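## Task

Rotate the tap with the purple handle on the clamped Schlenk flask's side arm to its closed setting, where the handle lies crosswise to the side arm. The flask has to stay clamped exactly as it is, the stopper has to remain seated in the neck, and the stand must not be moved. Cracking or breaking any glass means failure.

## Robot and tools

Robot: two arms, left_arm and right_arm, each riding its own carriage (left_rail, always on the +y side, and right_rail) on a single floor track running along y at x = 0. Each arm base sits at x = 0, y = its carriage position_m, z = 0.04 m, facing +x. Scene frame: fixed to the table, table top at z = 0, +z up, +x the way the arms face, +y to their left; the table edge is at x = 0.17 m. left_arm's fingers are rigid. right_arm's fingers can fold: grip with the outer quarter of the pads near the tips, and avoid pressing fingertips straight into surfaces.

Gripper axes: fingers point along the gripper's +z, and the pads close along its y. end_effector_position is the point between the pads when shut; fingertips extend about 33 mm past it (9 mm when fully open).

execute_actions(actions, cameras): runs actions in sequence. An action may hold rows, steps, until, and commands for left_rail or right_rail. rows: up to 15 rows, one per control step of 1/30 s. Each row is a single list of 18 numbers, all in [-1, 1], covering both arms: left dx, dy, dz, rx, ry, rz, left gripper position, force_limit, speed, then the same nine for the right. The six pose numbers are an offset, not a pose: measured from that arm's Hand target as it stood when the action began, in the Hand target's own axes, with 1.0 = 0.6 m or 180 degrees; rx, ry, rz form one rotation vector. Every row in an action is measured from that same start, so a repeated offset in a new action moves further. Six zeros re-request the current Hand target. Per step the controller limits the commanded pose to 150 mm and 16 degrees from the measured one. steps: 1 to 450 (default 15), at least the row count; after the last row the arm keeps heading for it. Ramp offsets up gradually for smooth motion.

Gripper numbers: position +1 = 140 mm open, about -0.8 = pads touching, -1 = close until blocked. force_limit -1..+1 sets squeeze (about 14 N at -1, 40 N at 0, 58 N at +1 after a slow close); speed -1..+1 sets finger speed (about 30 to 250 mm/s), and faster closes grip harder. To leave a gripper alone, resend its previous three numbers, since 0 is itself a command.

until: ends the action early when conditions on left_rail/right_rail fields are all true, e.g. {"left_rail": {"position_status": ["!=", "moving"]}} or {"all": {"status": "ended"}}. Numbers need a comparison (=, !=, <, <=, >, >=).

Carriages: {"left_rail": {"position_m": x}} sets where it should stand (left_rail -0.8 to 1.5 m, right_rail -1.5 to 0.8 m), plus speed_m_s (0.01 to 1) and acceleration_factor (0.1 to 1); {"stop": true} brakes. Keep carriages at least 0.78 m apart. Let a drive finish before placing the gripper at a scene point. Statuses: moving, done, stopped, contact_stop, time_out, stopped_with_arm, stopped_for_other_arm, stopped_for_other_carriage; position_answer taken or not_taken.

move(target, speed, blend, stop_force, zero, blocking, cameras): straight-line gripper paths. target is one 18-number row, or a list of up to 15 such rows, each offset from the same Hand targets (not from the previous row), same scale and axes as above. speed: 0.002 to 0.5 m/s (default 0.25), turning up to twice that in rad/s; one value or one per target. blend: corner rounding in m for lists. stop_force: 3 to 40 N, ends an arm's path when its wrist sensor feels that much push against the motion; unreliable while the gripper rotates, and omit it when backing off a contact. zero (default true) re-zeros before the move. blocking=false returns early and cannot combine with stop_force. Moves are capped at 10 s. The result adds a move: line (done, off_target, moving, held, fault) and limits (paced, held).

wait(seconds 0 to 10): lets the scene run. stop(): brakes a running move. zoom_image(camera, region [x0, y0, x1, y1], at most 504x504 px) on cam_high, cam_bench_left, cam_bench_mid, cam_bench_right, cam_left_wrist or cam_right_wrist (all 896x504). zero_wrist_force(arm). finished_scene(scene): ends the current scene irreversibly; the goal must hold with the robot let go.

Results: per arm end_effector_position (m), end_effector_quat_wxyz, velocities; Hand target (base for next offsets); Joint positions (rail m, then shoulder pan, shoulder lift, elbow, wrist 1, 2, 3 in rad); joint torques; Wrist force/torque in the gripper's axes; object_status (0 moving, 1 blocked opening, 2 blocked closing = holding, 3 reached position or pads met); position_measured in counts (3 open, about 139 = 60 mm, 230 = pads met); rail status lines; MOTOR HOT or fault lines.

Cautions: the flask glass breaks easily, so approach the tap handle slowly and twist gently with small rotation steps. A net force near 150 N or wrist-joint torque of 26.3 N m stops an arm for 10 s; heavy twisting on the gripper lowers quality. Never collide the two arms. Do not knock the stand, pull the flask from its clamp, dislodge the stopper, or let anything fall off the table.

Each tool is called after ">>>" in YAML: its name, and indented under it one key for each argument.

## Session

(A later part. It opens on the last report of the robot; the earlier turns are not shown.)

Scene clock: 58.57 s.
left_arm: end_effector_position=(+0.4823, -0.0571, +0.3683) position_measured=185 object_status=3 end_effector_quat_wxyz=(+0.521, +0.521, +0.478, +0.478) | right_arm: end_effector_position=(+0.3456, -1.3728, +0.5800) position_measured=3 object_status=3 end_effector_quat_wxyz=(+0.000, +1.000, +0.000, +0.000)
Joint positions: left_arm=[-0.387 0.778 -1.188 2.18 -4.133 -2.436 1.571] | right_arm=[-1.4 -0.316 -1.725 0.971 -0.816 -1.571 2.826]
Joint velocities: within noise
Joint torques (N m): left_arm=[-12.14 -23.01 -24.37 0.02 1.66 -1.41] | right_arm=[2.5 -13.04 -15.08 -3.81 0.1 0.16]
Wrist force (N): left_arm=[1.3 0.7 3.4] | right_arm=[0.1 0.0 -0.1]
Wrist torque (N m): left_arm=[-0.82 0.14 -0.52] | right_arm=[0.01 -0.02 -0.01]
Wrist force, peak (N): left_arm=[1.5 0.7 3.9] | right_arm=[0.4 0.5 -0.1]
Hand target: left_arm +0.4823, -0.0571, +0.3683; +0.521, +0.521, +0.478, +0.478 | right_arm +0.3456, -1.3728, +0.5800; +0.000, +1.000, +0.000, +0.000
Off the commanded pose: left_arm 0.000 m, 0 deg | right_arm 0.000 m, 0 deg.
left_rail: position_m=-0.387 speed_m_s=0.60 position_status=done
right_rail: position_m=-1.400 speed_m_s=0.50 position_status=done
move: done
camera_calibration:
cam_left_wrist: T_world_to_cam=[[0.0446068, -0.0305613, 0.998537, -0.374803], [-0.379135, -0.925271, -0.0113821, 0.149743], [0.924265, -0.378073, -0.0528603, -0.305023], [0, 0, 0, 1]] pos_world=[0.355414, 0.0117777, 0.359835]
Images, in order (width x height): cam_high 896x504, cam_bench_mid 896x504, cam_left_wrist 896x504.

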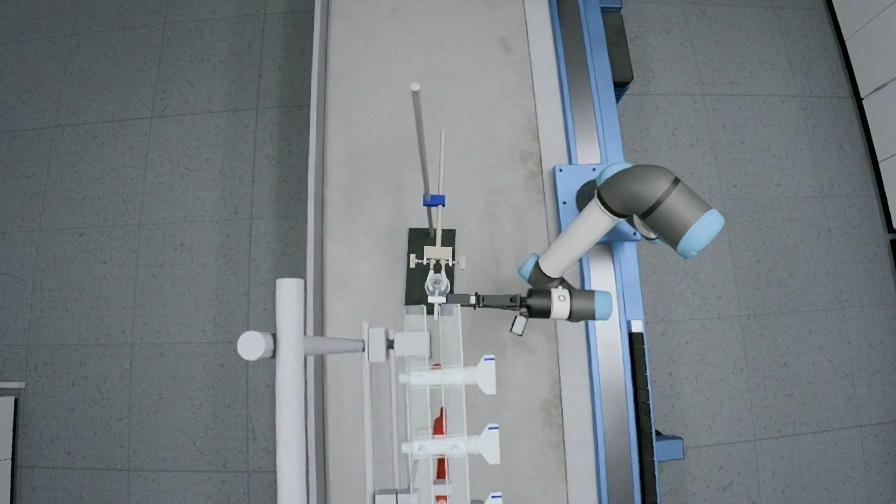

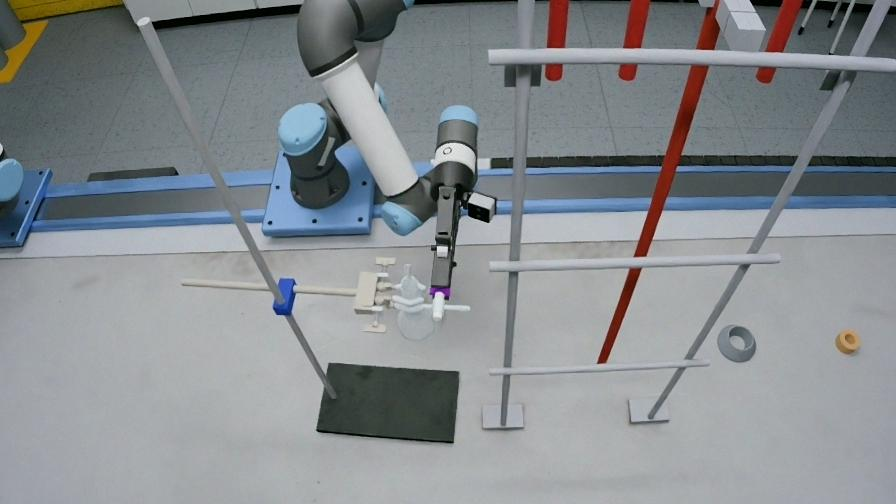

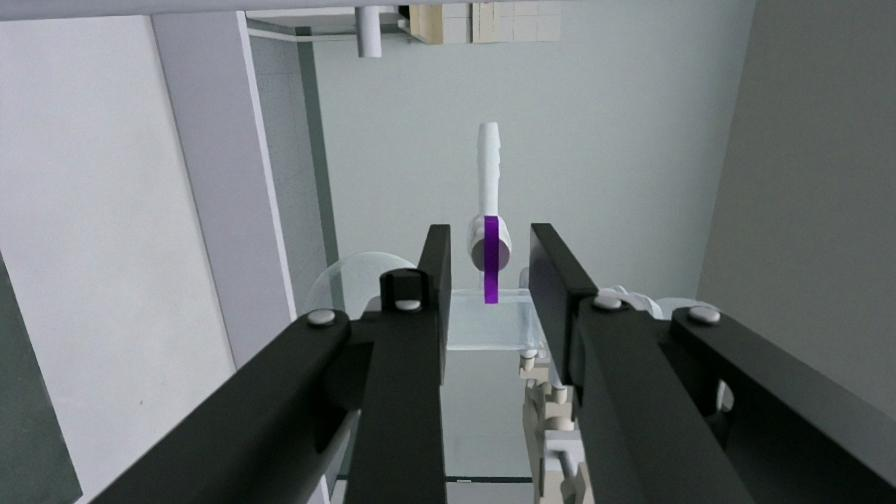

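>>> zero_wrist_force:
  arm: "left_arm"

>>> execute_actions:
  actions:
    - {"rows": [[0, 0, 0, 0, 0, 0, -0.69, -1, -1, 0, 0, 0, 0, 0, 0, 1, 1, 1]], "steps": 40}
  cameras: ["cam_bench_mid", "cam_left_wrist"]

>>> zoom_image:
  camera: "cam_left_wrist"
  region: [430, 190, 550, 330]

Wrist force sensor zeroed.

Scene clock: 61.63 s.
left_arm: end_effector_position=(+0.4823, -0.0571, +0.3683) position_measured=215 object_status=3 end_effector_quat_wxyz=(+0.521, +0.521, +0.478, +0.478) | right_arm: end_effector_position=(+0.3456, -1.3728, +0.5800) position_measured=3 object_status=3 end_effector_quat_wxyz=(+0.000, +1.000, +0.000, +0.000)
Joint positions: left_arm=[-0.387 0.778 -1.188 2.18 -4.133 -2.436 1.571] | right_arm=[-1.4 -0.316 -1.725 0.971 -0.816 -1.571 2.826]
Joint velocities: within noise
Joint torques (N m): left_arm=[-11.3 -23.79 -18.65 -0.38 1.41 -0.39] | right_arm=[1.86 -13.78 -14.48 -3.62 0.27 0.26]
Wrist force (N, zeroed by zero_wrist_force on left_arm): left_arm=[0.1 0.0 0.0] | right_arm=[0.3 0.4 -0.1]
Wrist torque (N m, zeroed by zero_wrist_force on left_arm): left_arm=[0.00 -0.03 0.01] | right_arm=[0.08 -0.06 0.00]
Wrist force, peak (N, zeroed by zero_wrist_force on left_arm): left_arm=[0.5 -0.1 0.0] | right_arm=[0.4 0.5 -0.2]
Hand target: left_arm +0.4823, -0.0571, +0.3683; +0.521, +0.521, +0.478, +0.478 | right_arm +0.3456, -1.3728, +0.5800; +0.000, +1.000, +0.000, +0.000
Off the commanded pose: left_arm 0.000 m, 0 deg | right_arm 0.000 m, 0 deg.
left_rail: position_m=-0.387 speed_m_s=0.60 position_status=done
right_rail: position_m=-1.400 speed_m_s=0.50 position_status=done
camera_calibration:
cam_left_wrist: T_world_to_cam=[[0.0446069, -0.0305613, 0.998537, -0.374803], [-0.379136, -0.925271, -0.011382, 0.149743], [0.924265, -0.378073, -0.0528603, -0.305023], [0, 0, 0, 1]] pos_world=[0.355414, 0.0117776, 0.359835]
Images, in order (width x height): cam_bench_mid 896x504, cam_left_wrist 896x504.

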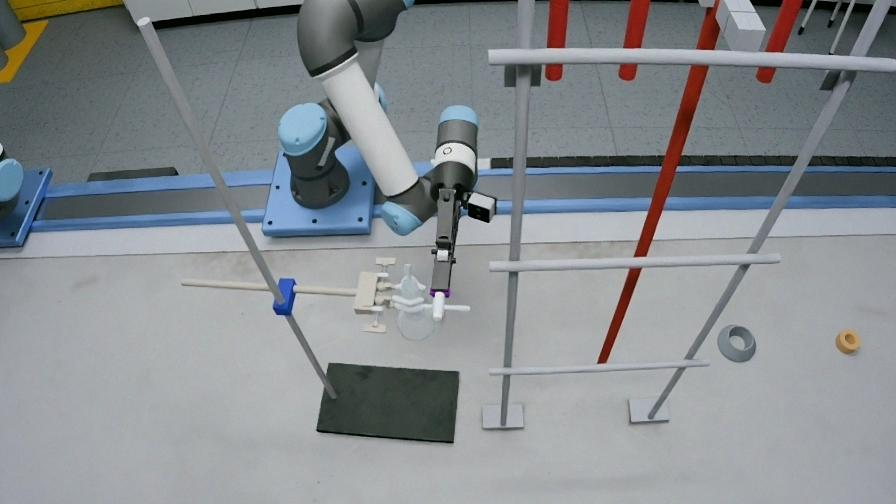

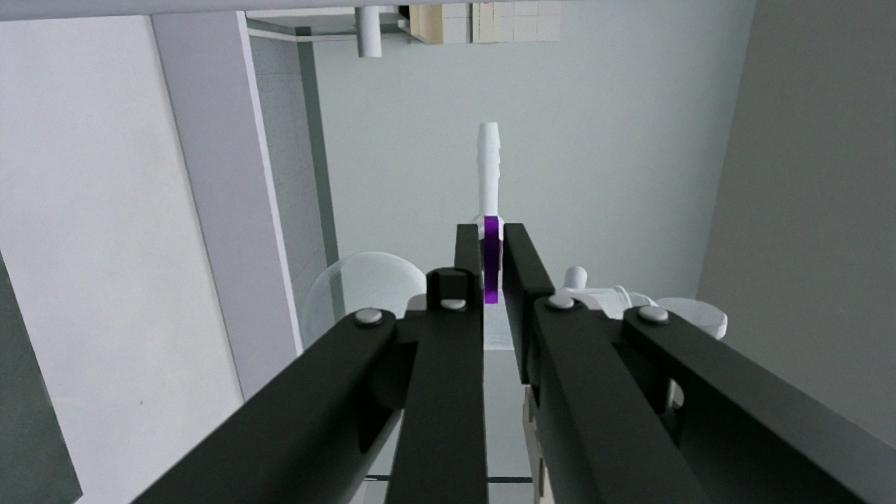

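Scaled by 3.600.

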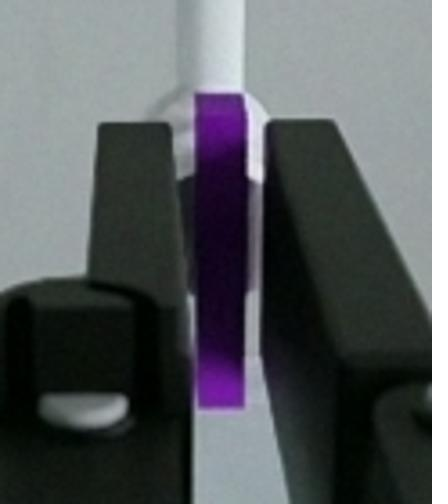

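>>> execute_actions:
  actions: []
  cameras: ["cam_left_wrist"]

Scene clock: 69.30 s.
left_arm: end_effector_position=(+0.4823, -0.0571, +0.3683) position_measured=215 object_status=3 end_effector_quat_wxyz=(+0.521, +0.521, +0.478, +0.478) | right_arm: end_effector_position=(+0.3456, -1.3728, +0.5800) position_measured=3 object_status=3 end_effector_quat_wxyz=(+0.000, +1.000, +0.000, +0.000)
Joint positions: left_arm=[-0.387 0.778 -1.188 2.18 -4.133 -2.436 1.571] | right_arm=[-1.4 -0.316 -1.725 0.971 -0.816 -1.571 2.826]
Joint velocities: within noise
Joint torques (N m): left_arm=[-11.42 -24.08 -12.78 -0.79 1.19 0.3] | right_arm=[2.23 -13.43 -15.26 -3.56 0.11 0.1]
Wrist force (N, zeroed by zero_wrist_force on left_arm): left_arm=[0.1 -0.4 0.2] | right_arm=[0.1 0.3 -0.1]
Wrist torque (N m, zeroed by zero_wrist_force on left_arm): left_arm=[-0.08 -0.03 0.00] | right_arm=[0.07 -0.01 0.00]
Wrist force, peak (N, zeroed by zero_wrist_force on left_arm): left_arm=[0.3 -0.4 0.3] | right_arm=[0.1 0.3 -0.6]
Hand target: left_arm +0.4823, -0.0571, +0.3683; +0.521, +0.521, +0.478, +0.478 | right_arm +0.3456, -1.3728, +0.5800; +0.000, +1.000, +0.000, +0.000
Tool commands: left_gripper/position=-0.69 left_gripper/force_limit=-1.0 left_gripper/speed=-1.0 right_gripper/position=+1.0 right_gripper/force_limit=+1.0 right_gripper/speed=+1.0
Off the commanded pose: left_arm 0.000 m, 0 deg | right_arm 0.000 m, 0 deg.
left_rail: position_m=-0.387 speed_m_s=0.60 position_status=done
right_rail: position_m=-1.400 speed_m_s=0.50 position_status=done
camera_calibration:
cam_left_wrist: T_world_to_cam=[[0.0446063, -0.0305659, 0.998537, -0.374803], [-0.379136, -0.925271, -0.0113866, 0.149745], [0.924265, -0.378073, -0.0528616, -0.305022], [0, 0, 0, 1]] pos_world=[0.355414, 0.0117776, 0.359836]
Images, in order (width x height): cam_left_wrist 896x504.

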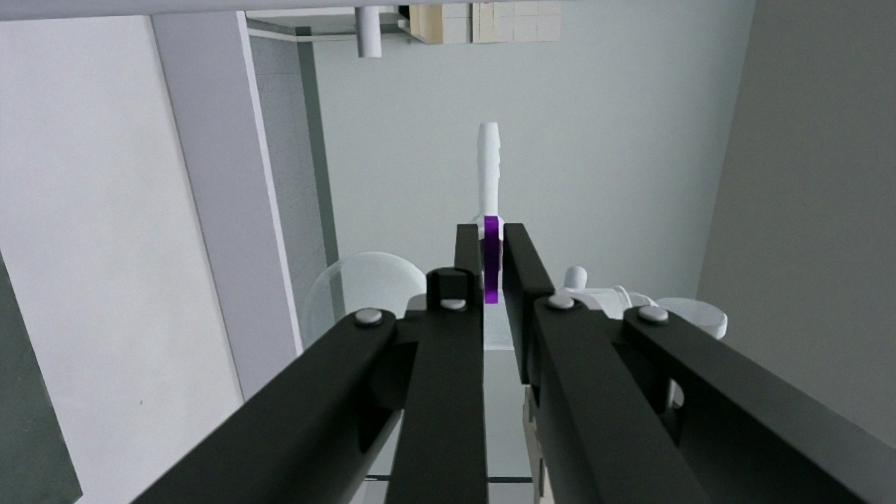

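>>> execute_actions:
  actions:
    - {"rows": [[0,0,0,0,0,0,-1,-1,-1,0,0,0,0,0,0,1,1,1]], "steps": 45}
  cameras: ["cam_left_wrist"]

Scene clock: 73.23 s.
left_arm: end_effector_position=(+0.4823, -0.0571, +0.3683) position_measured=223 object_status=2 end_effector_quat_wxyz=(+0.521, +0.521, +0.478, +0.478) | right_arm: end_effector_position=(+0.3456, -1.3728, +0.5800) position_measured=3 object_status=3 end_effector_quat_wxyz=(+0.000, +1.000, +0.000, +0.000)
Joint positions: left_arm=[-0.387 0.778 -1.188 2.18 -4.133 -2.436 1.571] | right_arm=[-1.4 -0.316 -1.725 0.971 -0.816 -1.571 2.826]
Joint velocities: within noise
Joint torques (N m): left_arm=[-10.9 -24.98 -5.53 -1.3 0.86 0.27] | right_arm=[2.82 -13.2 -15.09 -3.9 0.07 0.18]
Wrist force (N, zeroed by zero_wrist_force on left_arm): left_arm=[0.5 2.1 -0.3] | right_arm=[0.0 0.0 -0.3]
Wrist torque (N m, zeroed by zero_wrist_force on left_arm): left_arm=[-0.12 0.02 -0.10] | right_arm=[0.00 0.01 -0.01]
Wrist force, peak (N, zeroed by zero_wrist_force on left_arm): left_arm=[1.0 2.5 -0.1] | right_arm=[0.3 0.5 -0.4]
Hand target: left_arm +0.4823, -0.0571, +0.3683; +0.521, +0.521, +0.478, +0.478 | right_arm +0.3456, -1.3728, +0.5800; +0.000, +1.000, +0.000, +0.000
Off the commanded pose: left_arm 0.000 m, 0 deg | right_arm 0.000 m, 0 deg.
left_rail: position_m=-0.387 speed_m_s=0.60 position_status=done
right_rail: position_m=-1.400 speed_m_s=0.50 position_status=done
camera_calibration:
cam_left_wrist: T_world_to_cam=[[0.044609, -0.0305634, 0.998537, -0.374802], [-0.379136, -0.925271, -0.0113832, 0.149743], [0.924265, -0.378073, -0.0528631, -0.305022], [0, 0, 0, 1]] pos_world=[0.355413, 0.011777, 0.359834]
Images, in order (width x height): cam_left_wrist 896x504.

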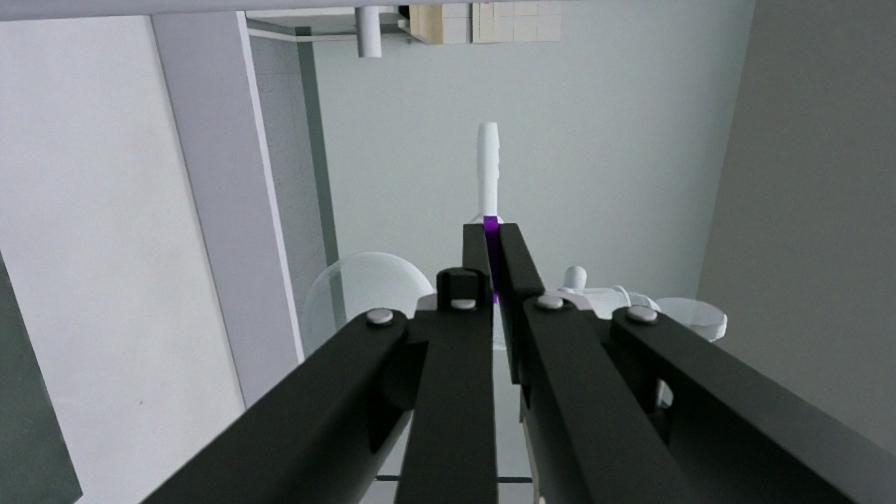

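>>> move:
  target: [0,0,0,0,0,0.0278,-1,-1,-1,0,0,0,0,0,0,1,1,1]
  speed: 0.08
  cameras: ["cam_left_wrist"]

Scene clock: 74.97 s.
left_arm: end_effector_position=(+0.4823, -0.0571, +0.3682) position_measured=223 object_status=2 end_effector_quat_wxyz=(+0.500, +0.542, +0.455, +0.500) | right_arm: end_effector_position=(+0.3456, -1.3728, +0.5800) position_measured=3 object_status=3 end_effector_quat_wxyz=(+0.000, +1.000, +0.000, +0.000)
Joint positions: left_arm=[-0.387 0.778 -1.188 2.18 -4.133 -2.436 1.658] | right_arm=[-1.4 -0.316 -1.725 0.971 -0.816 -1.571 2.826]
Joint velocities: within noise
Joint torques (N m): left_arm=[-10.58 -37.47 -17.54 0.73 0.69 2.14] | right_arm=[2.62 -13.14 -16.09 -3.66 0.13 0.22]
Wrist force (N, zeroed by zero_wrist_force on left_arm): left_arm=[1.5 2.4 0.0] | right_arm=[0.0 0.1 -0.4]
Wrist torque (N m, zeroed by zero_wrist_force on left_arm): left_arm=[-0.16 -0.05 -0.09] | right_arm=[0.02 0.01 0.00]
Wrist force, peak (N, zeroed by zero_wrist_force on left_arm): left_arm=[1.5 2.8 0.0] | right_arm=[0.2 0.5 0.0]
Hand target: left_arm +0.4823, -0.0571, +0.3683; +0.500, +0.542, +0.455, +0.500 | right_arm +0.3456, -1.3728, +0.5800; +0.000, +1.000, +0.000, +0.000
Off the commanded pose: left_arm 0.000 m, 0 deg | right_arm 0.000 m, 0 deg.
left_rail: position_m=-0.387 speed_m_s=0.60 position_status=done
right_rail: position_m=-1.400 speed_m_s=0.50 position_status=done
move: done
camera_calibration:
cam_left_wrist: T_world_to_cam=[[0.0370873, -0.116949, 0.992445, -0.373824], [-0.378739, -0.920683, -0.094339, 0.180367], [0.92476, -0.372378, -0.0784386, -0.295523], [0, 0, 0, 1]] pos_world=[0.355464, 0.012296, 0.364835]
Images, in order (width x height): cam_left_wrist 896x504.

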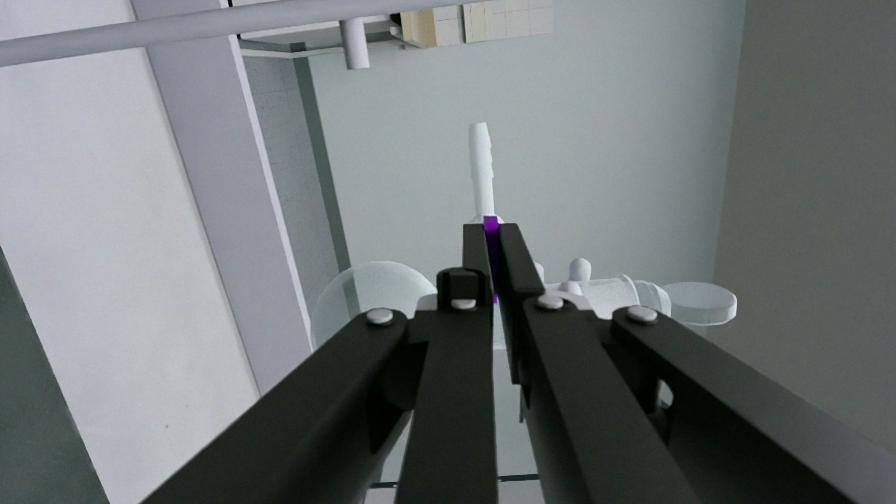

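>>> move:
  target: [0,0,0,0,0,0.0556,-1,-1,-1,0,0,0,0,0,0,1,1,1]
  speed: 0.1
  cameras: []

>>> move:
  target: [0,0,0,0,0,0.0556,-1,-1,-1,0,0,0,0,0,0,1,1,1]
  speed: 0.1
  cameras: ["cam_left_wrist"]

Scene clock: 76.77 s.
left_arm: end_effector_position=(+0.4823, -0.0571, +0.3683) position_measured=223 object_status=2 end_effector_quat_wxyz=(+0.454, +0.579, +0.406, +0.542) | right_arm: end_effector_position=(+0.3456, -1.3728, +0.5800) position_measured=3 object_status=3 end_effector_quat_wxyz=(+0.000, +1.000, +0.000, +0.000)
Joint positions: left_arm=[-0.387 0.778 -1.188 2.18 -4.133 -2.436 1.833] | right_arm=[-1.4 -0.316 -1.725 0.971 -0.816 -1.571 2.826]
Joint velocities: within noise
Joint torques (N m): left_arm=[-9.93 -37.41 -5.29 0.6 -0.09 2.24] | right_arm=[2.77 -13.11 -15.82 -3.66 0.12 0.09]
Wrist force (N, zeroed by zero_wrist_force on left_arm): left_arm=[2.1 1.9 0.1] | right_arm=[-0.1 0.2 0.0]
Wrist torque (N m, zeroed by zero_wrist_force on left_arm): left_arm=[-0.12 -0.03 0.00] | right_arm=[0.05 0.03 0.00]
Wrist force, peak (N, zeroed by zero_wrist_force on left_arm): left_arm=[2.7 2.0 0.1] | right_arm=[0.4 0.3 -0.7]
Hand target: left_arm +0.4823, -0.0571, +0.3683; +0.454, +0.579, +0.406, +0.542 | right_arm +0.3456, -1.3728, +0.5800; +0.000, +1.000, +0.000, +0.000
Off the commanded pose: left_arm 0.000 m, 0 deg | right_arm 0.000 m, 0 deg.
left_rail: position_m=-0.387 speed_m_s=0.60 position_status=done
right_rail: position_m=-1.400 speed_m_s=0.50 position_status=done
move: done
No camera images: "cameras" was empty.

Scene clock: 78.17 s.
left_arm: end_effector_position=(+0.4823, -0.0571, +0.3683) position_measured=223 object_status=2 end_effector_quat_wxyz=(+0.405, +0.612, +0.354, +0.579) | right_arm: end_effector_position=(+0.3456, -1.3728, +0.5800) position_measured=3 object_status=3 end_effector_quat_wxyz=(+0.000, +1.000, +0.000, +0.000)
Joint positions: left_arm=[-0.387 0.778 -1.188 2.18 -4.133 -2.436 2.007] | right_arm=[-1.4 -0.316 -1.725 0.971 -0.816 -1.571 2.826]
Joint velocities: within noise
Joint torques (N m): left_arm=[-8.57 -37.7 -3.15 0.76 -0.94 2.52] | right_arm=[2.98 -13.21 -15.61 -3.73 0.17 0.28]
Wrist force (N, zeroed by zero_wrist_force on left_arm): left_arm=[3.4 1.5 0.4] | right_arm=[0.2 -0.1 -0.3]
Wrist torque (N m, zeroed by zero_wrist_force on left_arm): left_arm=[-0.15 -0.12 0.10] | right_arm=[-0.01 -0.03 -0.01]
Wrist force, peak (N, zeroed by zero_wrist_force on left_arm): left_arm=[3.6 1.9 0.5] | right_arm=[0.0 0.5 -0.3]
Hand target: left_arm +0.4823, -0.0571, +0.3683; +0.405, +0.612, +0.353, +0.579 | right_arm +0.3456, -1.3728, +0.5800; +0.000, +1.000, +0.000, +0.000
Off the commanded pose: left_arm 0.000 m, 0 deg | right_arm 0.000 m, 0 deg.
left_rail: position_m=-0.387 speed_m_s=0.60 position_status=done
right_rail: position_m=-1.400 speed_m_s=0.50 position_status=done
move: done
camera_calibration:
cam_left_wrist: T_world_to_cam=[[0.0080699, -0.448619, 0.893687, -0.342432], [-0.370921, -0.8313, -0.413953, 0.299416], [0.928629, -0.328147, -0.173111, -0.26], [0, 0, 0, 1]] pos_world=[0.355267, 0.0099646, 0.384962]
Images, in order (width x height): cam_left_wrist 896x504.

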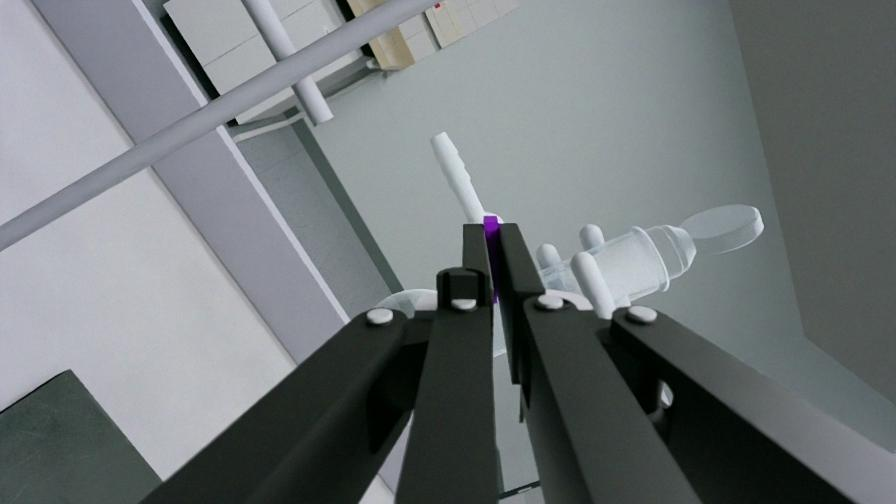

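>>> move:
  target: [0.0005,0.0002,0,0,0,0.0833,-1,-1,-1,0,0,0,0,0,0,1,1,1]
  speed: 0.1
  cameras: []

>>> move:
  target: [0,0,0,0,0,0.0833,-1,-1,-1,0,0,0,0,0,0,1,1,1]
  speed: 0.1
  cameras: ["cam_left_wrist"]

Scene clock: 81.30 s.
left_arm: end_effector_position=(+0.4823, -0.0569, +0.3685) position_measured=223 object_status=2 end_effector_quat_wxyz=(+0.326, +0.653, +0.271, +0.627) | right_arm: end_effector_position=(+0.3456, -1.3728, +0.5800) position_measured=3 object_status=3 end_effector_quat_wxyz=(+0.000, +1.000, +0.000, +0.000)
Joint positions: left_arm=[-0.387 0.778 -1.189 2.179 -4.132 -2.436 2.269] | right_arm=[-1.4 -0.316 -1.725 0.971 -0.816 -1.571 2.826]
Joint velocities: within noise
Joint torques (N m): left_arm=[11.48 -37.55 -13.69 0.47 -1.15 2.21] | right_arm=[3.71 -13.11 -16.1 -3.59 0.16 0.03]
Wrist force (N, zeroed by zero_wrist_force on left_arm): left_arm=[2.8 0.7 0.7] | right_arm=[0.3 0.1 0.1]
Wrist torque (N m, zeroed by zero_wrist_force on left_arm): left_arm=[-0.13 -0.19 0.27] | right_arm=[0.02 -0.06 0.00]
Wrist force, peak (N, zeroed by zero_wrist_force on left_arm): left_arm=[4.1 1.0 0.3] | right_arm=[0.2 0.4 -0.6]
Hand target: left_arm +0.4823, -0.0569, +0.3685; +0.326, +0.653, +0.271, +0.627 | right_arm +0.3456, -1.3728, +0.5800; +0.000, +1.000, +0.000, +0.000
Off the commanded pose: left_arm 0.000 m, 0 deg | right_arm 0.000 m, 0 deg.
left_rail: position_m=-0.387 speed_m_s=0.60 position_status=done
right_rail: position_m=-1.400 speed_m_s=0.50 position_status=done
move: done
No camera images: "cameras" was empty.

Scene clock: 83.13 s.
left_arm: end_effector_position=(+0.4823, -0.0569, +0.3685) position_measured=223 object_status=2 end_effector_quat_wxyz=(+0.242, +0.683, +0.183, +0.664) | right_arm: end_effector_position=(+0.3456, -1.3728, +0.5800) position_measured=3 object_status=3 end_effector_quat_wxyz=(+0.000, +1.000, +0.000, +0.000)
Joint positions: left_arm=[-0.387 0.778 -1.188 2.179 -4.132 -2.436 2.531] | right_arm=[-1.4 -0.316 -1.725 0.971 -0.816 -1.571 2.826]
Joint velocities: within noise
Joint torques (N m): left_arm=[11.28 -38.08 -10.23 0.66 -0.75 2.38] | right_arm=[3.28 -14.6 -16.16 -3.77 0.08 0.03]
Wrist force (N, zeroed by zero_wrist_force on left_arm): left_arm=[4.0 0.2 1.1] | right_arm=[0.1 0.3 -0.2]
Wrist torque (N m, zeroed by zero_wrist_force on left_arm): left_arm=[-0.17 -0.22 0.45] | right_arm=[0.08 0.00 0.00]
Wrist force, peak (N, zeroed by zero_wrist_force on left_arm): left_arm=[4.4 0.4 1.1] | right_arm=[0.0 0.6 -0.5]
Hand target: left_arm +0.4823, -0.0569, +0.3685; +0.242, +0.683, +0.183, +0.664 | right_arm +0.3456, -1.3728, +0.5800; +0.000, +1.000, +0.000, +0.000
Off the commanded pose: left_arm 0.000 m, 0 deg | right_arm 0.000 m, 0 deg.
left_rail: position_m=-0.387 speed_m_s=0.60 position_status=done
right_rail: position_m=-1.400 speed_m_s=0.50 position_status=done
move: done
camera_calibration:
cam_left_wrist: T_world_to_cam=[[-0.0256129, -0.834118, 0.550991, -0.221938], [-0.342871, -0.510409, -0.78862, 0.442509], [0.939033, -0.209118, -0.272922, -0.221373], [0, 0, 0, 1]] pos_world=[0.353916, -0.00555533, 0.41084]
Images, in order (width x height): cam_left_wrist 896x504.

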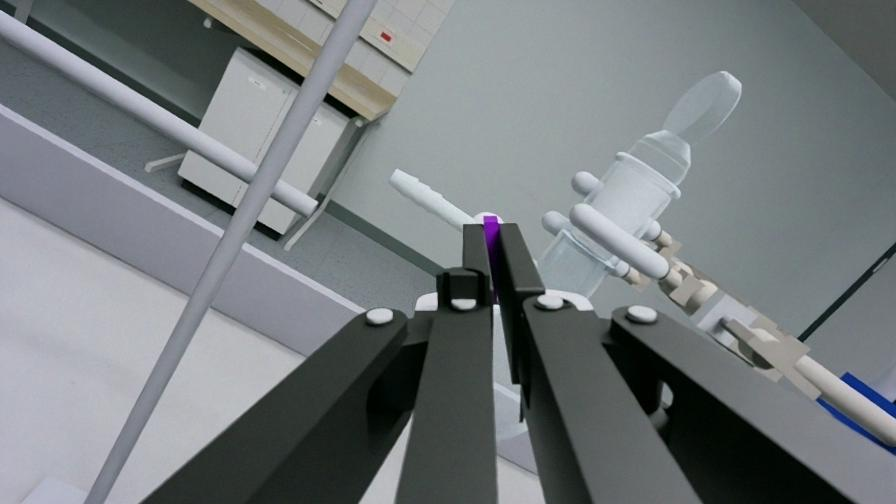

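>>> move:
  target: [0.0005,0,0,0,0,0.0833,-1,-1,-1,0,0,0,0,0,0,1,1,1]
  speed: 0.1
  cameras: []

>>> move:
  target: [0,0,0,0,0,0.0667,-1,-1,-1,0,0,0,0,0,0,1,1,1]
  speed: 0.1
  cameras: ["cam_left_wrist"]

Scene clock: 86.37 s.
left_arm: end_effector_position=(+0.4823, -0.0567, +0.3688) position_measured=223 object_status=2 end_effector_quat_wxyz=(+0.153, +0.701, +0.092, +0.690) | right_arm: end_effector_position=(+0.3456, -1.3728, +0.5800) position_measured=3 object_status=3 end_effector_quat_wxyz=(+0.000, +1.000, +0.000, +0.000)
Joint positions: left_arm=[-0.387 0.779 -1.189 2.178 -4.131 -2.437 2.792] | right_arm=[-1.4 -0.316 -1.725 0.971 -0.816 -1.571 2.826]
Joint velocities: within noise
Joint torques (N m): left_arm=[12.3 -38.16 -13.26 0.56 -0.6 2.39] | right_arm=[3.73 -14.6 -15.88 -3.72 0.13 0.24]
Wrist force (N, zeroed by zero_wrist_force on left_arm): left_arm=[3.6 0.1 1.9] | right_arm=[0.1 0.3 -0.1]
Wrist torque (N m, zeroed by zero_wrist_force on left_arm): left_arm=[-0.17 -0.26 0.63] | right_arm=[0.06 -0.01 -0.01]
Wrist force, peak (N, zeroed by zero_wrist_force on left_arm): left_arm=[4.5 0.2 1.2] | right_arm=[0.4 0.6 -0.2]
Hand target: left_arm +0.4823, -0.0567, +0.3687; +0.153, +0.701, +0.092, +0.690 | right_arm +0.3456, -1.3728, +0.5800; +0.000, +1.000, +0.000, +0.000
Off the commanded pose: left_arm 0.000 m, 0 deg | right_arm 0.000 m, 0 deg.
left_rail: position_m=-0.387 speed_m_s=0.60 position_status=done
right_rail: position_m=-1.400 speed_m_s=0.50 position_status=done
move: done
No camera images: "cameras" was empty.

Scene clock: 87.93 s.
left_arm: end_effector_position=(+0.4823, -0.0567, +0.3688) position_measured=223 object_status=2 end_effector_quat_wxyz=(+0.080, +0.707, +0.019, +0.703) | right_arm: end_effector_position=(+0.3456, -1.3728, +0.5800) position_measured=3 object_status=3 end_effector_quat_wxyz=(+0.000, +1.000, +0.000, +0.000)
Joint positions: left_arm=[-0.387 0.779 -1.189 2.178 -4.131 -2.437 3.002] | right_arm=[-1.4 -0.316 -1.725 0.971 -0.816 -1.571 2.826]
Joint velocities: within noise
Joint torques (N m): left_arm=[11.9 -38.25 -6.94 0.61 -0.3 2.11] | right_arm=[3.73 -14.41 -16.33 -3.72 -0.05 0.21]
Wrist force (N, zeroed by zero_wrist_force on left_arm): left_arm=[4.0 0.0 2.2] | right_arm=[0.3 0.0 -0.4]
Wrist torque (N m, zeroed by zero_wrist_force on left_arm): left_arm=[-0.13 -0.19 0.77] | right_arm=[0.01 -0.06 -0.01]
Wrist force, peak (N, zeroed by zero_wrist_force on left_arm): left_arm=[4.5 0.2 2.1] | right_arm=[0.6 0.3 0.1]
Hand target: left_arm +0.4823, -0.0567, +0.3687; +0.080, +0.707, +0.019, +0.703 | right_arm +0.3456, -1.3728, +0.5800; +0.000, +1.000, +0.000, +0.000
Off the commanded pose: left_arm 0.000 m, 0 deg | right_arm 0.000 m, 0 deg.
left_rail: position_m=-0.387 speed_m_s=0.60 position_status=done
right_rail: position_m=-1.400 speed_m_s=0.50 position_status=done
move: done
camera_calibration:
cam_left_wrist: T_world_to_cam=[[-0.03945, -0.992847, 0.11269, -0.0626206], [-0.306619, -0.0953084, -0.947049, 0.507255], [0.951015, -0.0719139, -0.300666, -0.209056], [0, 0, 0, 1]] pos_world=[0.351879, -0.028861, 0.424596]
Images, in order (width x height): cam_left_wrist 896x504.

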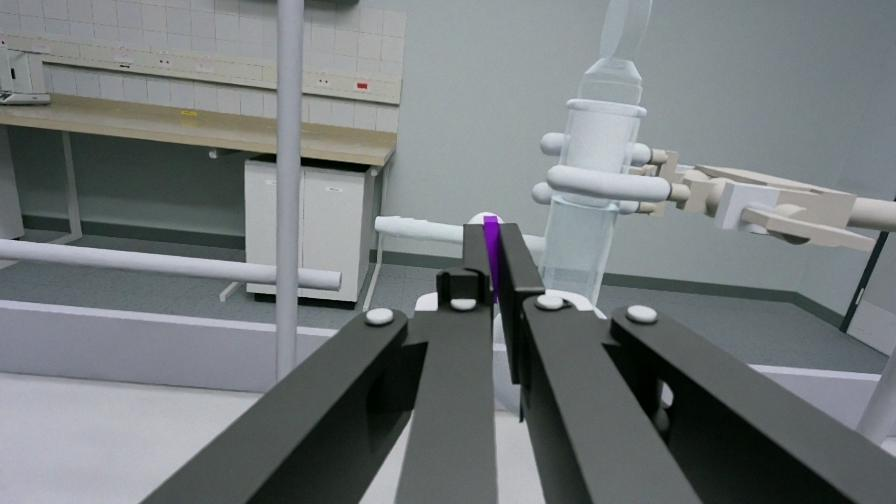

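>>> move:
  target: [0.0003,0,0,0,0,0.0222,-1,-1,-1,0,0,0,0,0,0,1,1,1]
  speed: 0.06
  cameras: []

>>> move:
  target: [0,0,0,0,0,0.0222,-1,-1,-1,0,0,0,0,0,0,1,1,1]
  speed: 0.06
  cameras: ["cam_left_wrist"]

Scene clock: 89.60 s.
left_arm: end_effector_position=(+0.4823, -0.0567, +0.3689) position_measured=223 object_status=2 end_effector_quat_wxyz=(+0.055, +0.707, -0.006, +0.705) | right_arm: end_effector_position=(+0.3456, -1.3728, +0.5800) position_measured=3 object_status=3 end_effector_quat_wxyz=(+0.000, +1.000, +0.000, +0.000)
Joint positions: left_arm=[-0.387 0.779 -1.189 2.178 -4.131 -2.437 3.072] | right_arm=[-1.4 -0.316 -1.725 0.971 -0.816 -1.571 2.826]
Joint velocities: within noise
Joint torques (N m): left_arm=[12.62 -38.5 -24.96 0.53 -0.67 1.85] | right_arm=[3.25 -14.48 -16.32 -3.8 0.08 0.16]
Wrist force (N, zeroed by zero_wrist_force on left_arm): left_arm=[3.6 -0.2 2.3] | right_arm=[0.3 0.0 -0.2]
Wrist torque (N m, zeroed by zero_wrist_force on left_arm): left_arm=[-0.11 -0.17 0.80] | right_arm=[0.01 -0.06 -0.01]
Wrist force, peak (N, zeroed by zero_wrist_force on left_arm): left_arm=[4.2 -0.2 2.4] | right_arm=[-0.1 0.7 -0.1]
Hand target: left_arm +0.4823, -0.0567, +0.3689; +0.055, +0.707, -0.006, +0.705 | right_arm +0.3456, -1.3728, +0.5800; +0.000, +1.000, +0.000, +0.000
Off the commanded pose: left_arm 0.000 m, 0 deg | right_arm 0.000 m, 0 deg.
left_rail: position_m=-0.387 speed_m_s=0.60 position_status=done
right_rail: position_m=-1.400 speed_m_s=0.50 position_status=done
move: done
No camera images: "cameras" was empty.

Scene clock: 90.63 s.
left_arm: end_effector_position=(+0.4823, -0.0567, +0.3689) position_measured=223 object_status=2 end_effector_quat_wxyz=(+0.031, +0.706, -0.031, +0.706) | right_arm: end_effector_position=(+0.3456, -1.3728, +0.5800) position_measured=3 object_status=3 end_effector_quat_wxyz=(+0.000, +1.000, +0.000, +0.000)
Joint positions: left_arm=[-0.387 0.779 -1.189 2.178 -4.131 -2.437 3.141] | right_arm=[-1.4 -0.316 -1.725 0.971 -0.816 -1.571 2.826]
Joint velocities: within noise
Joint torques (N m): left_arm=[11.86 -36.2 -19.99 0.41 -0.58 2.37] | right_arm=[3.84 -14.66 -15.95 -3.54 0.21 0.09]
Wrist force (N, zeroed by zero_wrist_force on left_arm): left_arm=[3.9 -0.5 2.4] | right_arm=[0.2 0.0 -0.2]
Wrist torque (N m, zeroed by zero_wrist_force on left_arm): left_arm=[-0.10 -0.15 0.84] | right_arm=[0.01 -0.04 -0.01]
Wrist force, peak (N, zeroed by zero_wrist_force on left_arm): left_arm=[4.2 -0.8 2.4] | right_arm=[0.0 0.6 -0.5]
Hand target: left_arm +0.4823, -0.0567, +0.3689; +0.031, +0.706, -0.031, +0.706 | right_arm +0.3456, -1.3728, +0.5800; +0.000, +1.000, +0.000, +0.000
Off the commanded pose: left_arm 0.000 m, 0 deg | right_arm 0.000 m, 0 deg.
left_rail: position_m=-0.387 speed_m_s=0.60 position_status=done
right_rail: position_m=-1.400 speed_m_s=0.50 position_status=done
move: done
camera_calibration:
cam_left_wrist: T_world_to_cam=[[-0.0399622, -0.998855, -0.0262966, -0.0114318], [-0.295124, 0.0369426, -0.954745, 0.512159], [0.954623, -0.0303929, -0.296262, -0.210032], [0, 0, 0, 1]] pos_world=[0.351195, -0.0367227, 0.426456]
Images, in order (width x height): cam_left_wrist 896x504.

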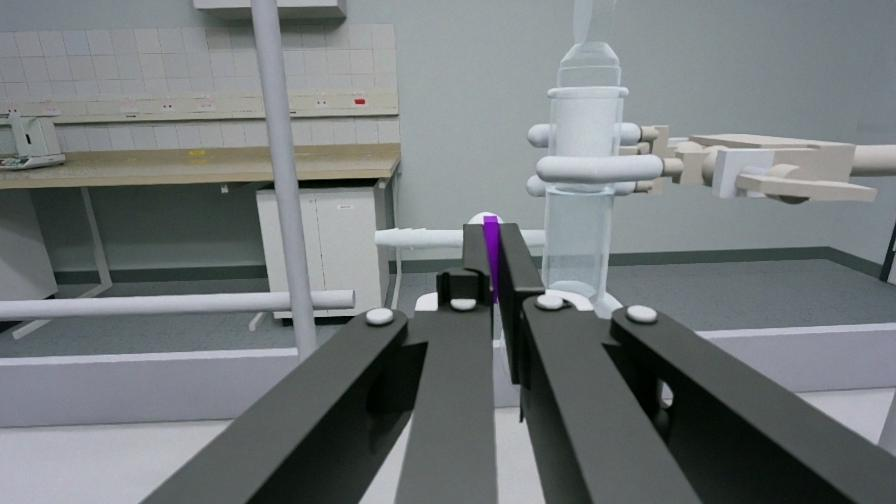

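>>> zoom_image:
  camera: "cam_left_wrist"
  region: [360, 180, 640, 340]

Scaled by 1.800.

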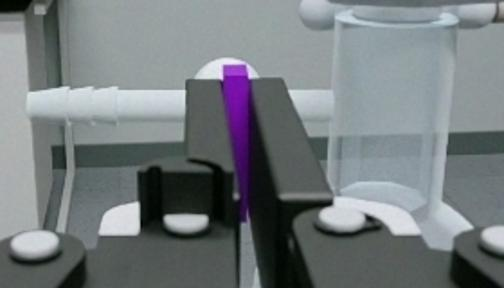

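>>> execute_actions:
  actions:
    - {"rows": [[0,0,0,0,0,0,-0.64,-1,-1,0,0,0,0,0,0,1,1,1]], "steps": 20}
  cameras: ["cam_left_wrist"]

Scene clock: 92.73 s.
left_arm: end_effector_position=(+0.4823, -0.0566, +0.3689) position_measured=210 object_status=3 end_effector_quat_wxyz=(+0.031, +0.706, -0.031, +0.706) | right_arm: end_effector_position=(+0.3456, -1.3728, +0.5800) position_measured=3 object_status=3 end_effector_quat_wxyz=(+0.000, +1.000, +0.000, +0.000)
Joint positions: left_arm=[-0.387 0.779 -1.189 2.178 -4.131 -2.437 3.142] | right_arm=[-1.4 -0.316 -1.725 0.971 -0.816 -1.571 2.826]
Joint velocities: within noise
Joint torques (N m): left_arm=[8.33 -38.53 -5.66 -0.01 -0.03 1.91] | right_arm=[4.73 -13.93 -16.18 -3.7 0.19 0.28]
Wrist force (N, zeroed by zero_wrist_force on left_arm): left_arm=[2.9 -2.7 1.8] | right_arm=[0.1 0.1 -0.3]
Wrist torque (N m, zeroed by zero_wrist_force on left_arm): left_arm=[-0.04 -0.17 0.98] | right_arm=[0.04 -0.02 0.00]
Wrist force, peak (N, zeroed by zero_wrist_force on left_arm): left_arm=[3.9 -0.6 2.5] | right_arm=[0.3 0.6 -0.2]
Hand target: left_arm +0.4823, -0.0567, +0.3689; +0.031, +0.706, -0.031, +0.706 | right_arm +0.3456, -1.3728, +0.5800; +0.000, +1.000, +0.000, +0.000
Off the commanded pose: left_arm 0.000 m, 0 deg | right_arm 0.000 m, 0 deg.
left_rail: position_m=-0.387 speed_m_s=0.60 position_status=done
right_rail: position_m=-1.400 speed_m_s=0.50 position_status=done
camera_calibration:
cam_left_wrist: T_world_to_cam=[[-0.0399495, -0.998848, -0.0265659, -0.0113301], [-0.295111, 0.0371958, -0.954739, 0.512191], [0.954627, -0.0303014, -0.296257, -0.209998], [0, 0, 0, 1]] pos_world=[0.351171, -0.0367317, 0.426494]
Images, in order (width x height): cam_left_wrist 896x504.

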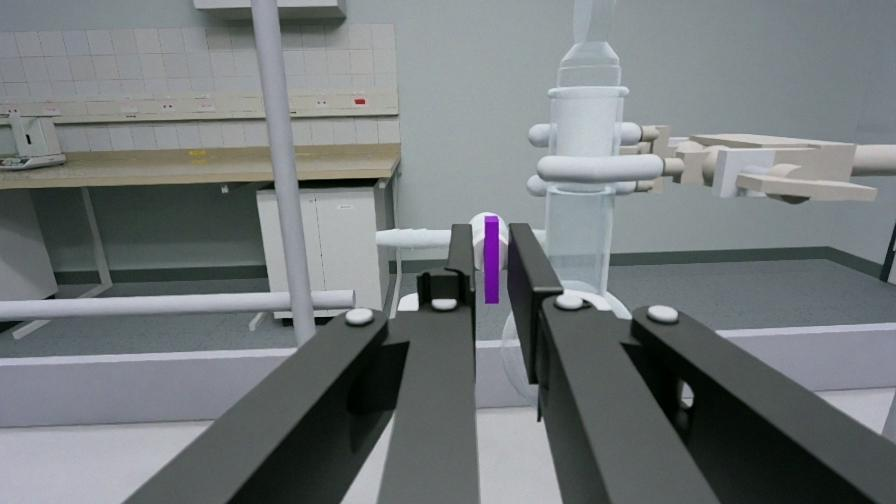

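>>> execute_actions:
  actions:
    - {"rows": [[0,0,0,0,0,0,-0.44,-1,-1,0,0,0,0,0,0,1,1,1]], "steps": 22}
  cameras: []

>>> move:
  target: [0,0,-0.15,0,0,0,-0.44,-1,-1,0,0,0,0,0,0,1,1,1]
  speed: 0.12

Scene clock: 94.07 s.
left_arm: end_effector_position=(+0.4823, -0.0566, +0.3689) position_measured=185 object_status=3 end_effector_quat_wxyz=(+0.031, +0.706, -0.031, +0.706) | right_arm: end_effector_position=(+0.3456, -1.3728, +0.5800) position_measured=3 object_status=3 end_effector_quat_wxyz=(+0.000, +1.000, +0.000, +0.000)
Joint positions: left_arm=[-0.387 0.779 -1.189 2.178 -4.131 -2.437 3.142] | right_arm=[-1.4 -0.316 -1.725 0.971 -0.816 -1.571 2.826]
Joint velocities: within noise
Joint torques (N m): left_arm=[3.47 -38.07 -6.37 -0.27 0.23 1.53] | right_arm=[3.64 -14.74 -16.76 -3.73 0.23 0.34]
Wrist force (N, zeroed by zero_wrist_force on left_arm): left_arm=[2.5 -2.7 2.0] | right_arm=[0.4 0.3 -0.1]
Wrist torque (N m, zeroed by zero_wrist_force on left_arm): left_arm=[-0.04 -0.08 0.97] | right_arm=[0.06 -0.07 -0.01]
Wrist force, peak (N, zeroed by zero_wrist_force on left_arm): left_arm=[2.9 -3.0 1.9] | right_arm=[0.5 0.3 -0.6]
Hand target: left_arm +0.4823, -0.0567, +0.3689; +0.031, +0.706, -0.031, +0.706 | right_arm +0.3456, -1.3728, +0.5800; +0.000, +1.000, +0.000, +0.000
Off the commanded pose: left_arm 0.000 m, 0 deg | right_arm 0.000 m, 0 deg.
left_rail: position_m=-0.387 speed_m_s=0.60 position_status=done
right_rail: position_m=-1.400 speed_m_s=0.50 position_status=done
No camera images: "cameras" was empty.

Scene clock: 95.40 s.
left_arm: end_effector_position=(+0.3927, -0.0488, +0.3689) position_measured=185 object_status=3 end_effector_quat_wxyz=(+0.031, +0.706, -0.031, +0.706) | right_arm: end_effector_position=(+0.3456, -1.3728, +0.5800) position_measured=3 object_status=3 end_effector_quat_wxyz=(+0.000, +1.000, +0.000, +0.000)
Joint positions: left_arm=[-0.387 0.984 -1.227 2.243 -4.158 -2.642 3.142] | right_arm=[-1.4 -0.316 -1.725 0.971 -0.816 -1.571 2.826]
Joint velocities: within noise
Joint torques (N m): left_arm=[8.2 -36.43 -3.55 -3.19 -1.55 0.09] | right_arm=[3.85 -14.77 -16.93 -3.73 0.12 0.28]
Wrist force (N, zeroed by zero_wrist_force on left_arm): left_arm=[2.8 -2.7 1.9] | right_arm=[0.3 -0.1 -0.1]
Wrist torque (N m, zeroed by zero_wrist_force on left_arm): left_arm=[-0.04 -0.15 0.97] | right_arm=[-0.01 -0.06 0.00]
Wrist force, peak (N, zeroed by zero_wrist_force on left_arm): left_arm=[2.9 -2.9 2.4] | right_arm=[0.3 0.4 0.4]
Hand target: left_arm +0.3927, -0.0488, +0.3689; +0.031, +0.706, -0.031, +0.706 | right_arm +0.3456, -1.3728, +0.5800; +0.000, +1.000, +0.000, +0.000
Off the commanded pose: left_arm 0.000 m, 0 deg | right_arm 0.000 m, 0 deg.
left_rail: position_m=-0.387 speed_m_s=0.60 position_status=done
right_rail: position_m=-1.400 speed_m_s=0.50 position_status=done
move: done
camera_calibration:
cam_left_wrist: T_world_to_cam=[[-0.0399474, -0.998847, -0.0266227, -0.0070846], [-0.295104, 0.0372493, -0.954739, 0.485467], [0.95463, -0.0302829, -0.296252, -0.124248], [0, 0, 0, 1]] pos_world=[0.261591, -0.0289223, 0.426497]
cam_right_wrist: T_world_to_cam=[[-0.0312721, -0.999466, 0.00942926, -1.35478], [-0.949091, 0.0326517, 0.313305, 0.203336], [-0.313446, 0.000848469, -0.949606, 0.805012], [0, 0, 0, 1]] pos_world=[0.402945, -1.36138, 0.713512]

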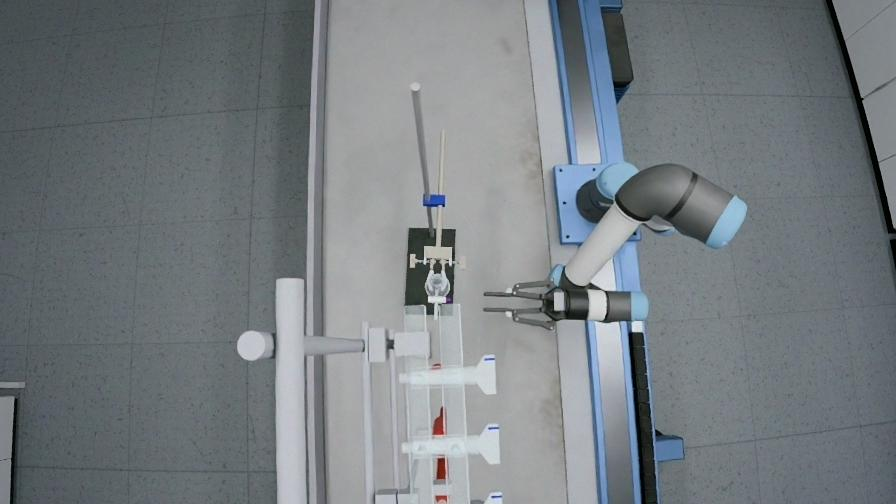

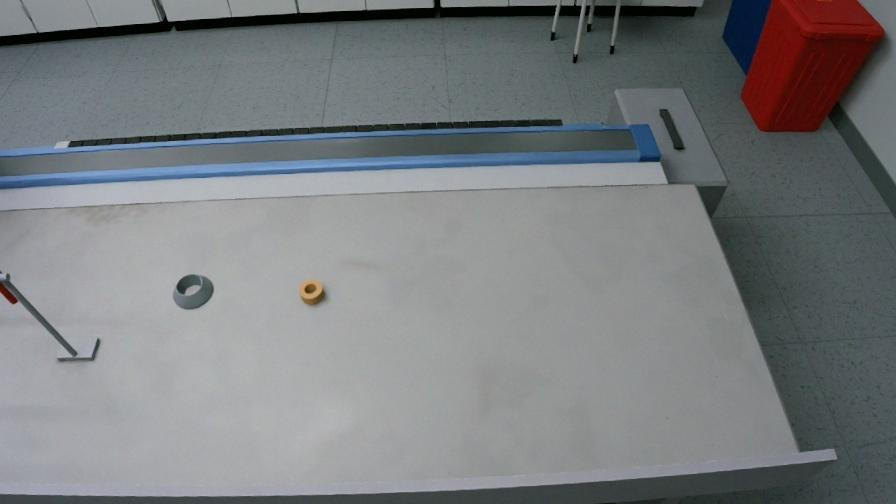

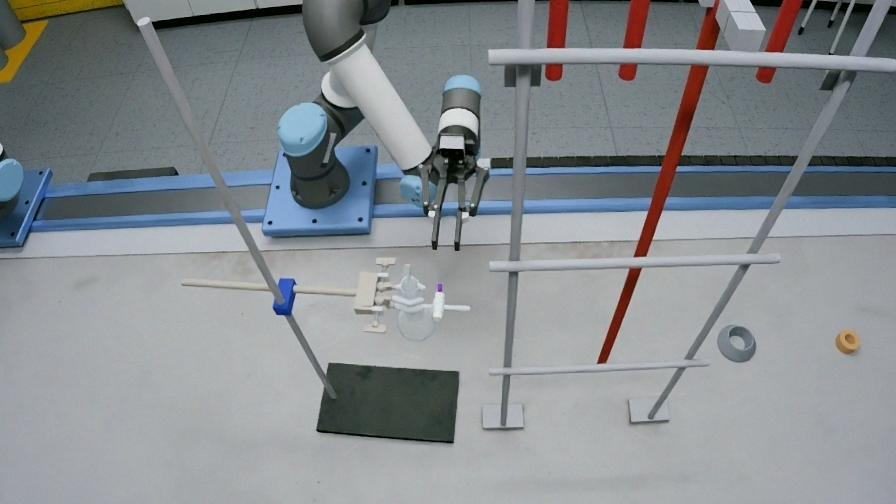

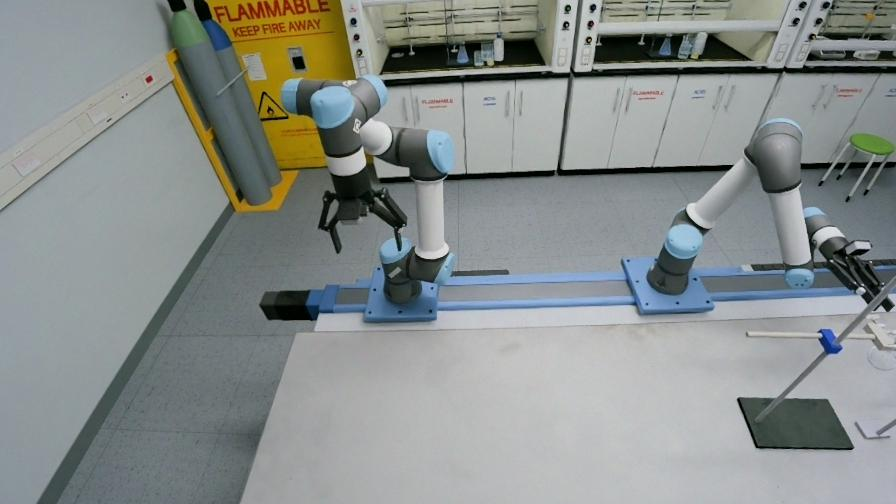

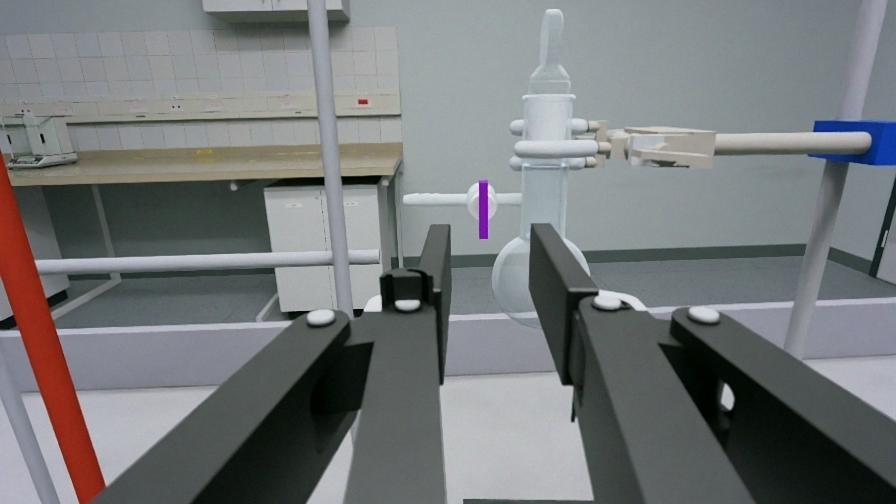

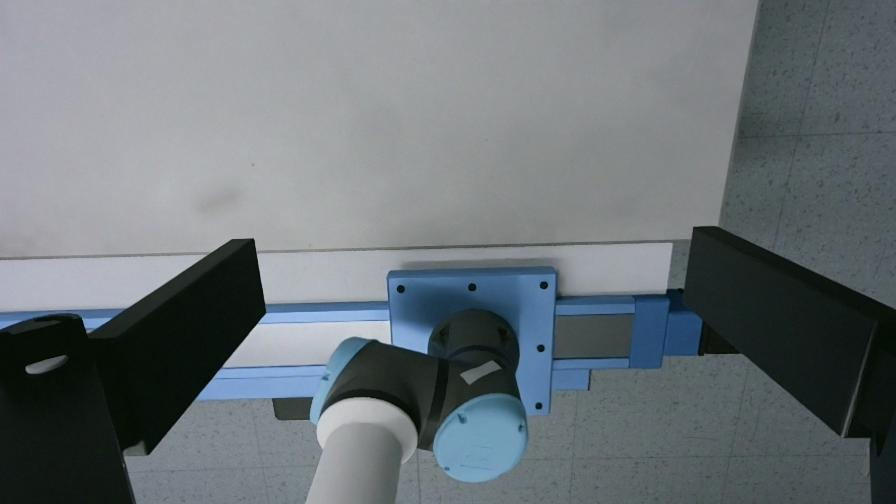

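>>> zoom_image:
  camera: "cam_left_wrist"
  region: [380, 150, 620, 290]

>>> zoom_image:
  camera: "cam_bench_mid"
  region: [370, 240, 490, 350]

Scaled by 2.100.

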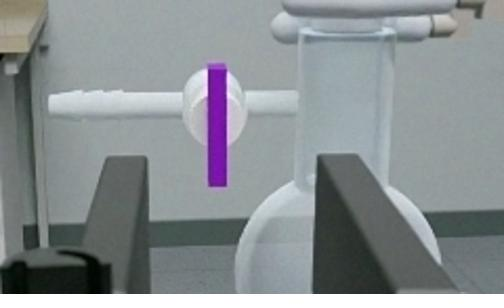

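Scaled by 4.200.

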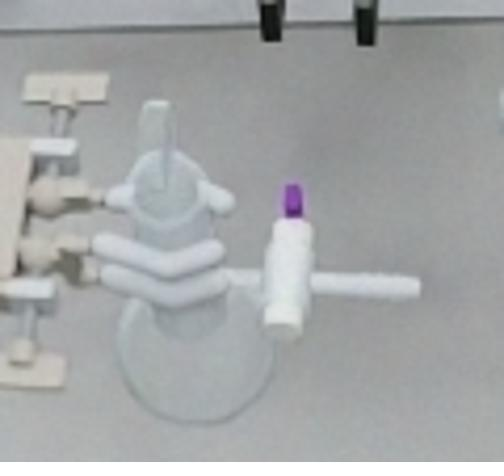

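>>> finished_scene:
  scene: 1

The scene is finished: the task was done.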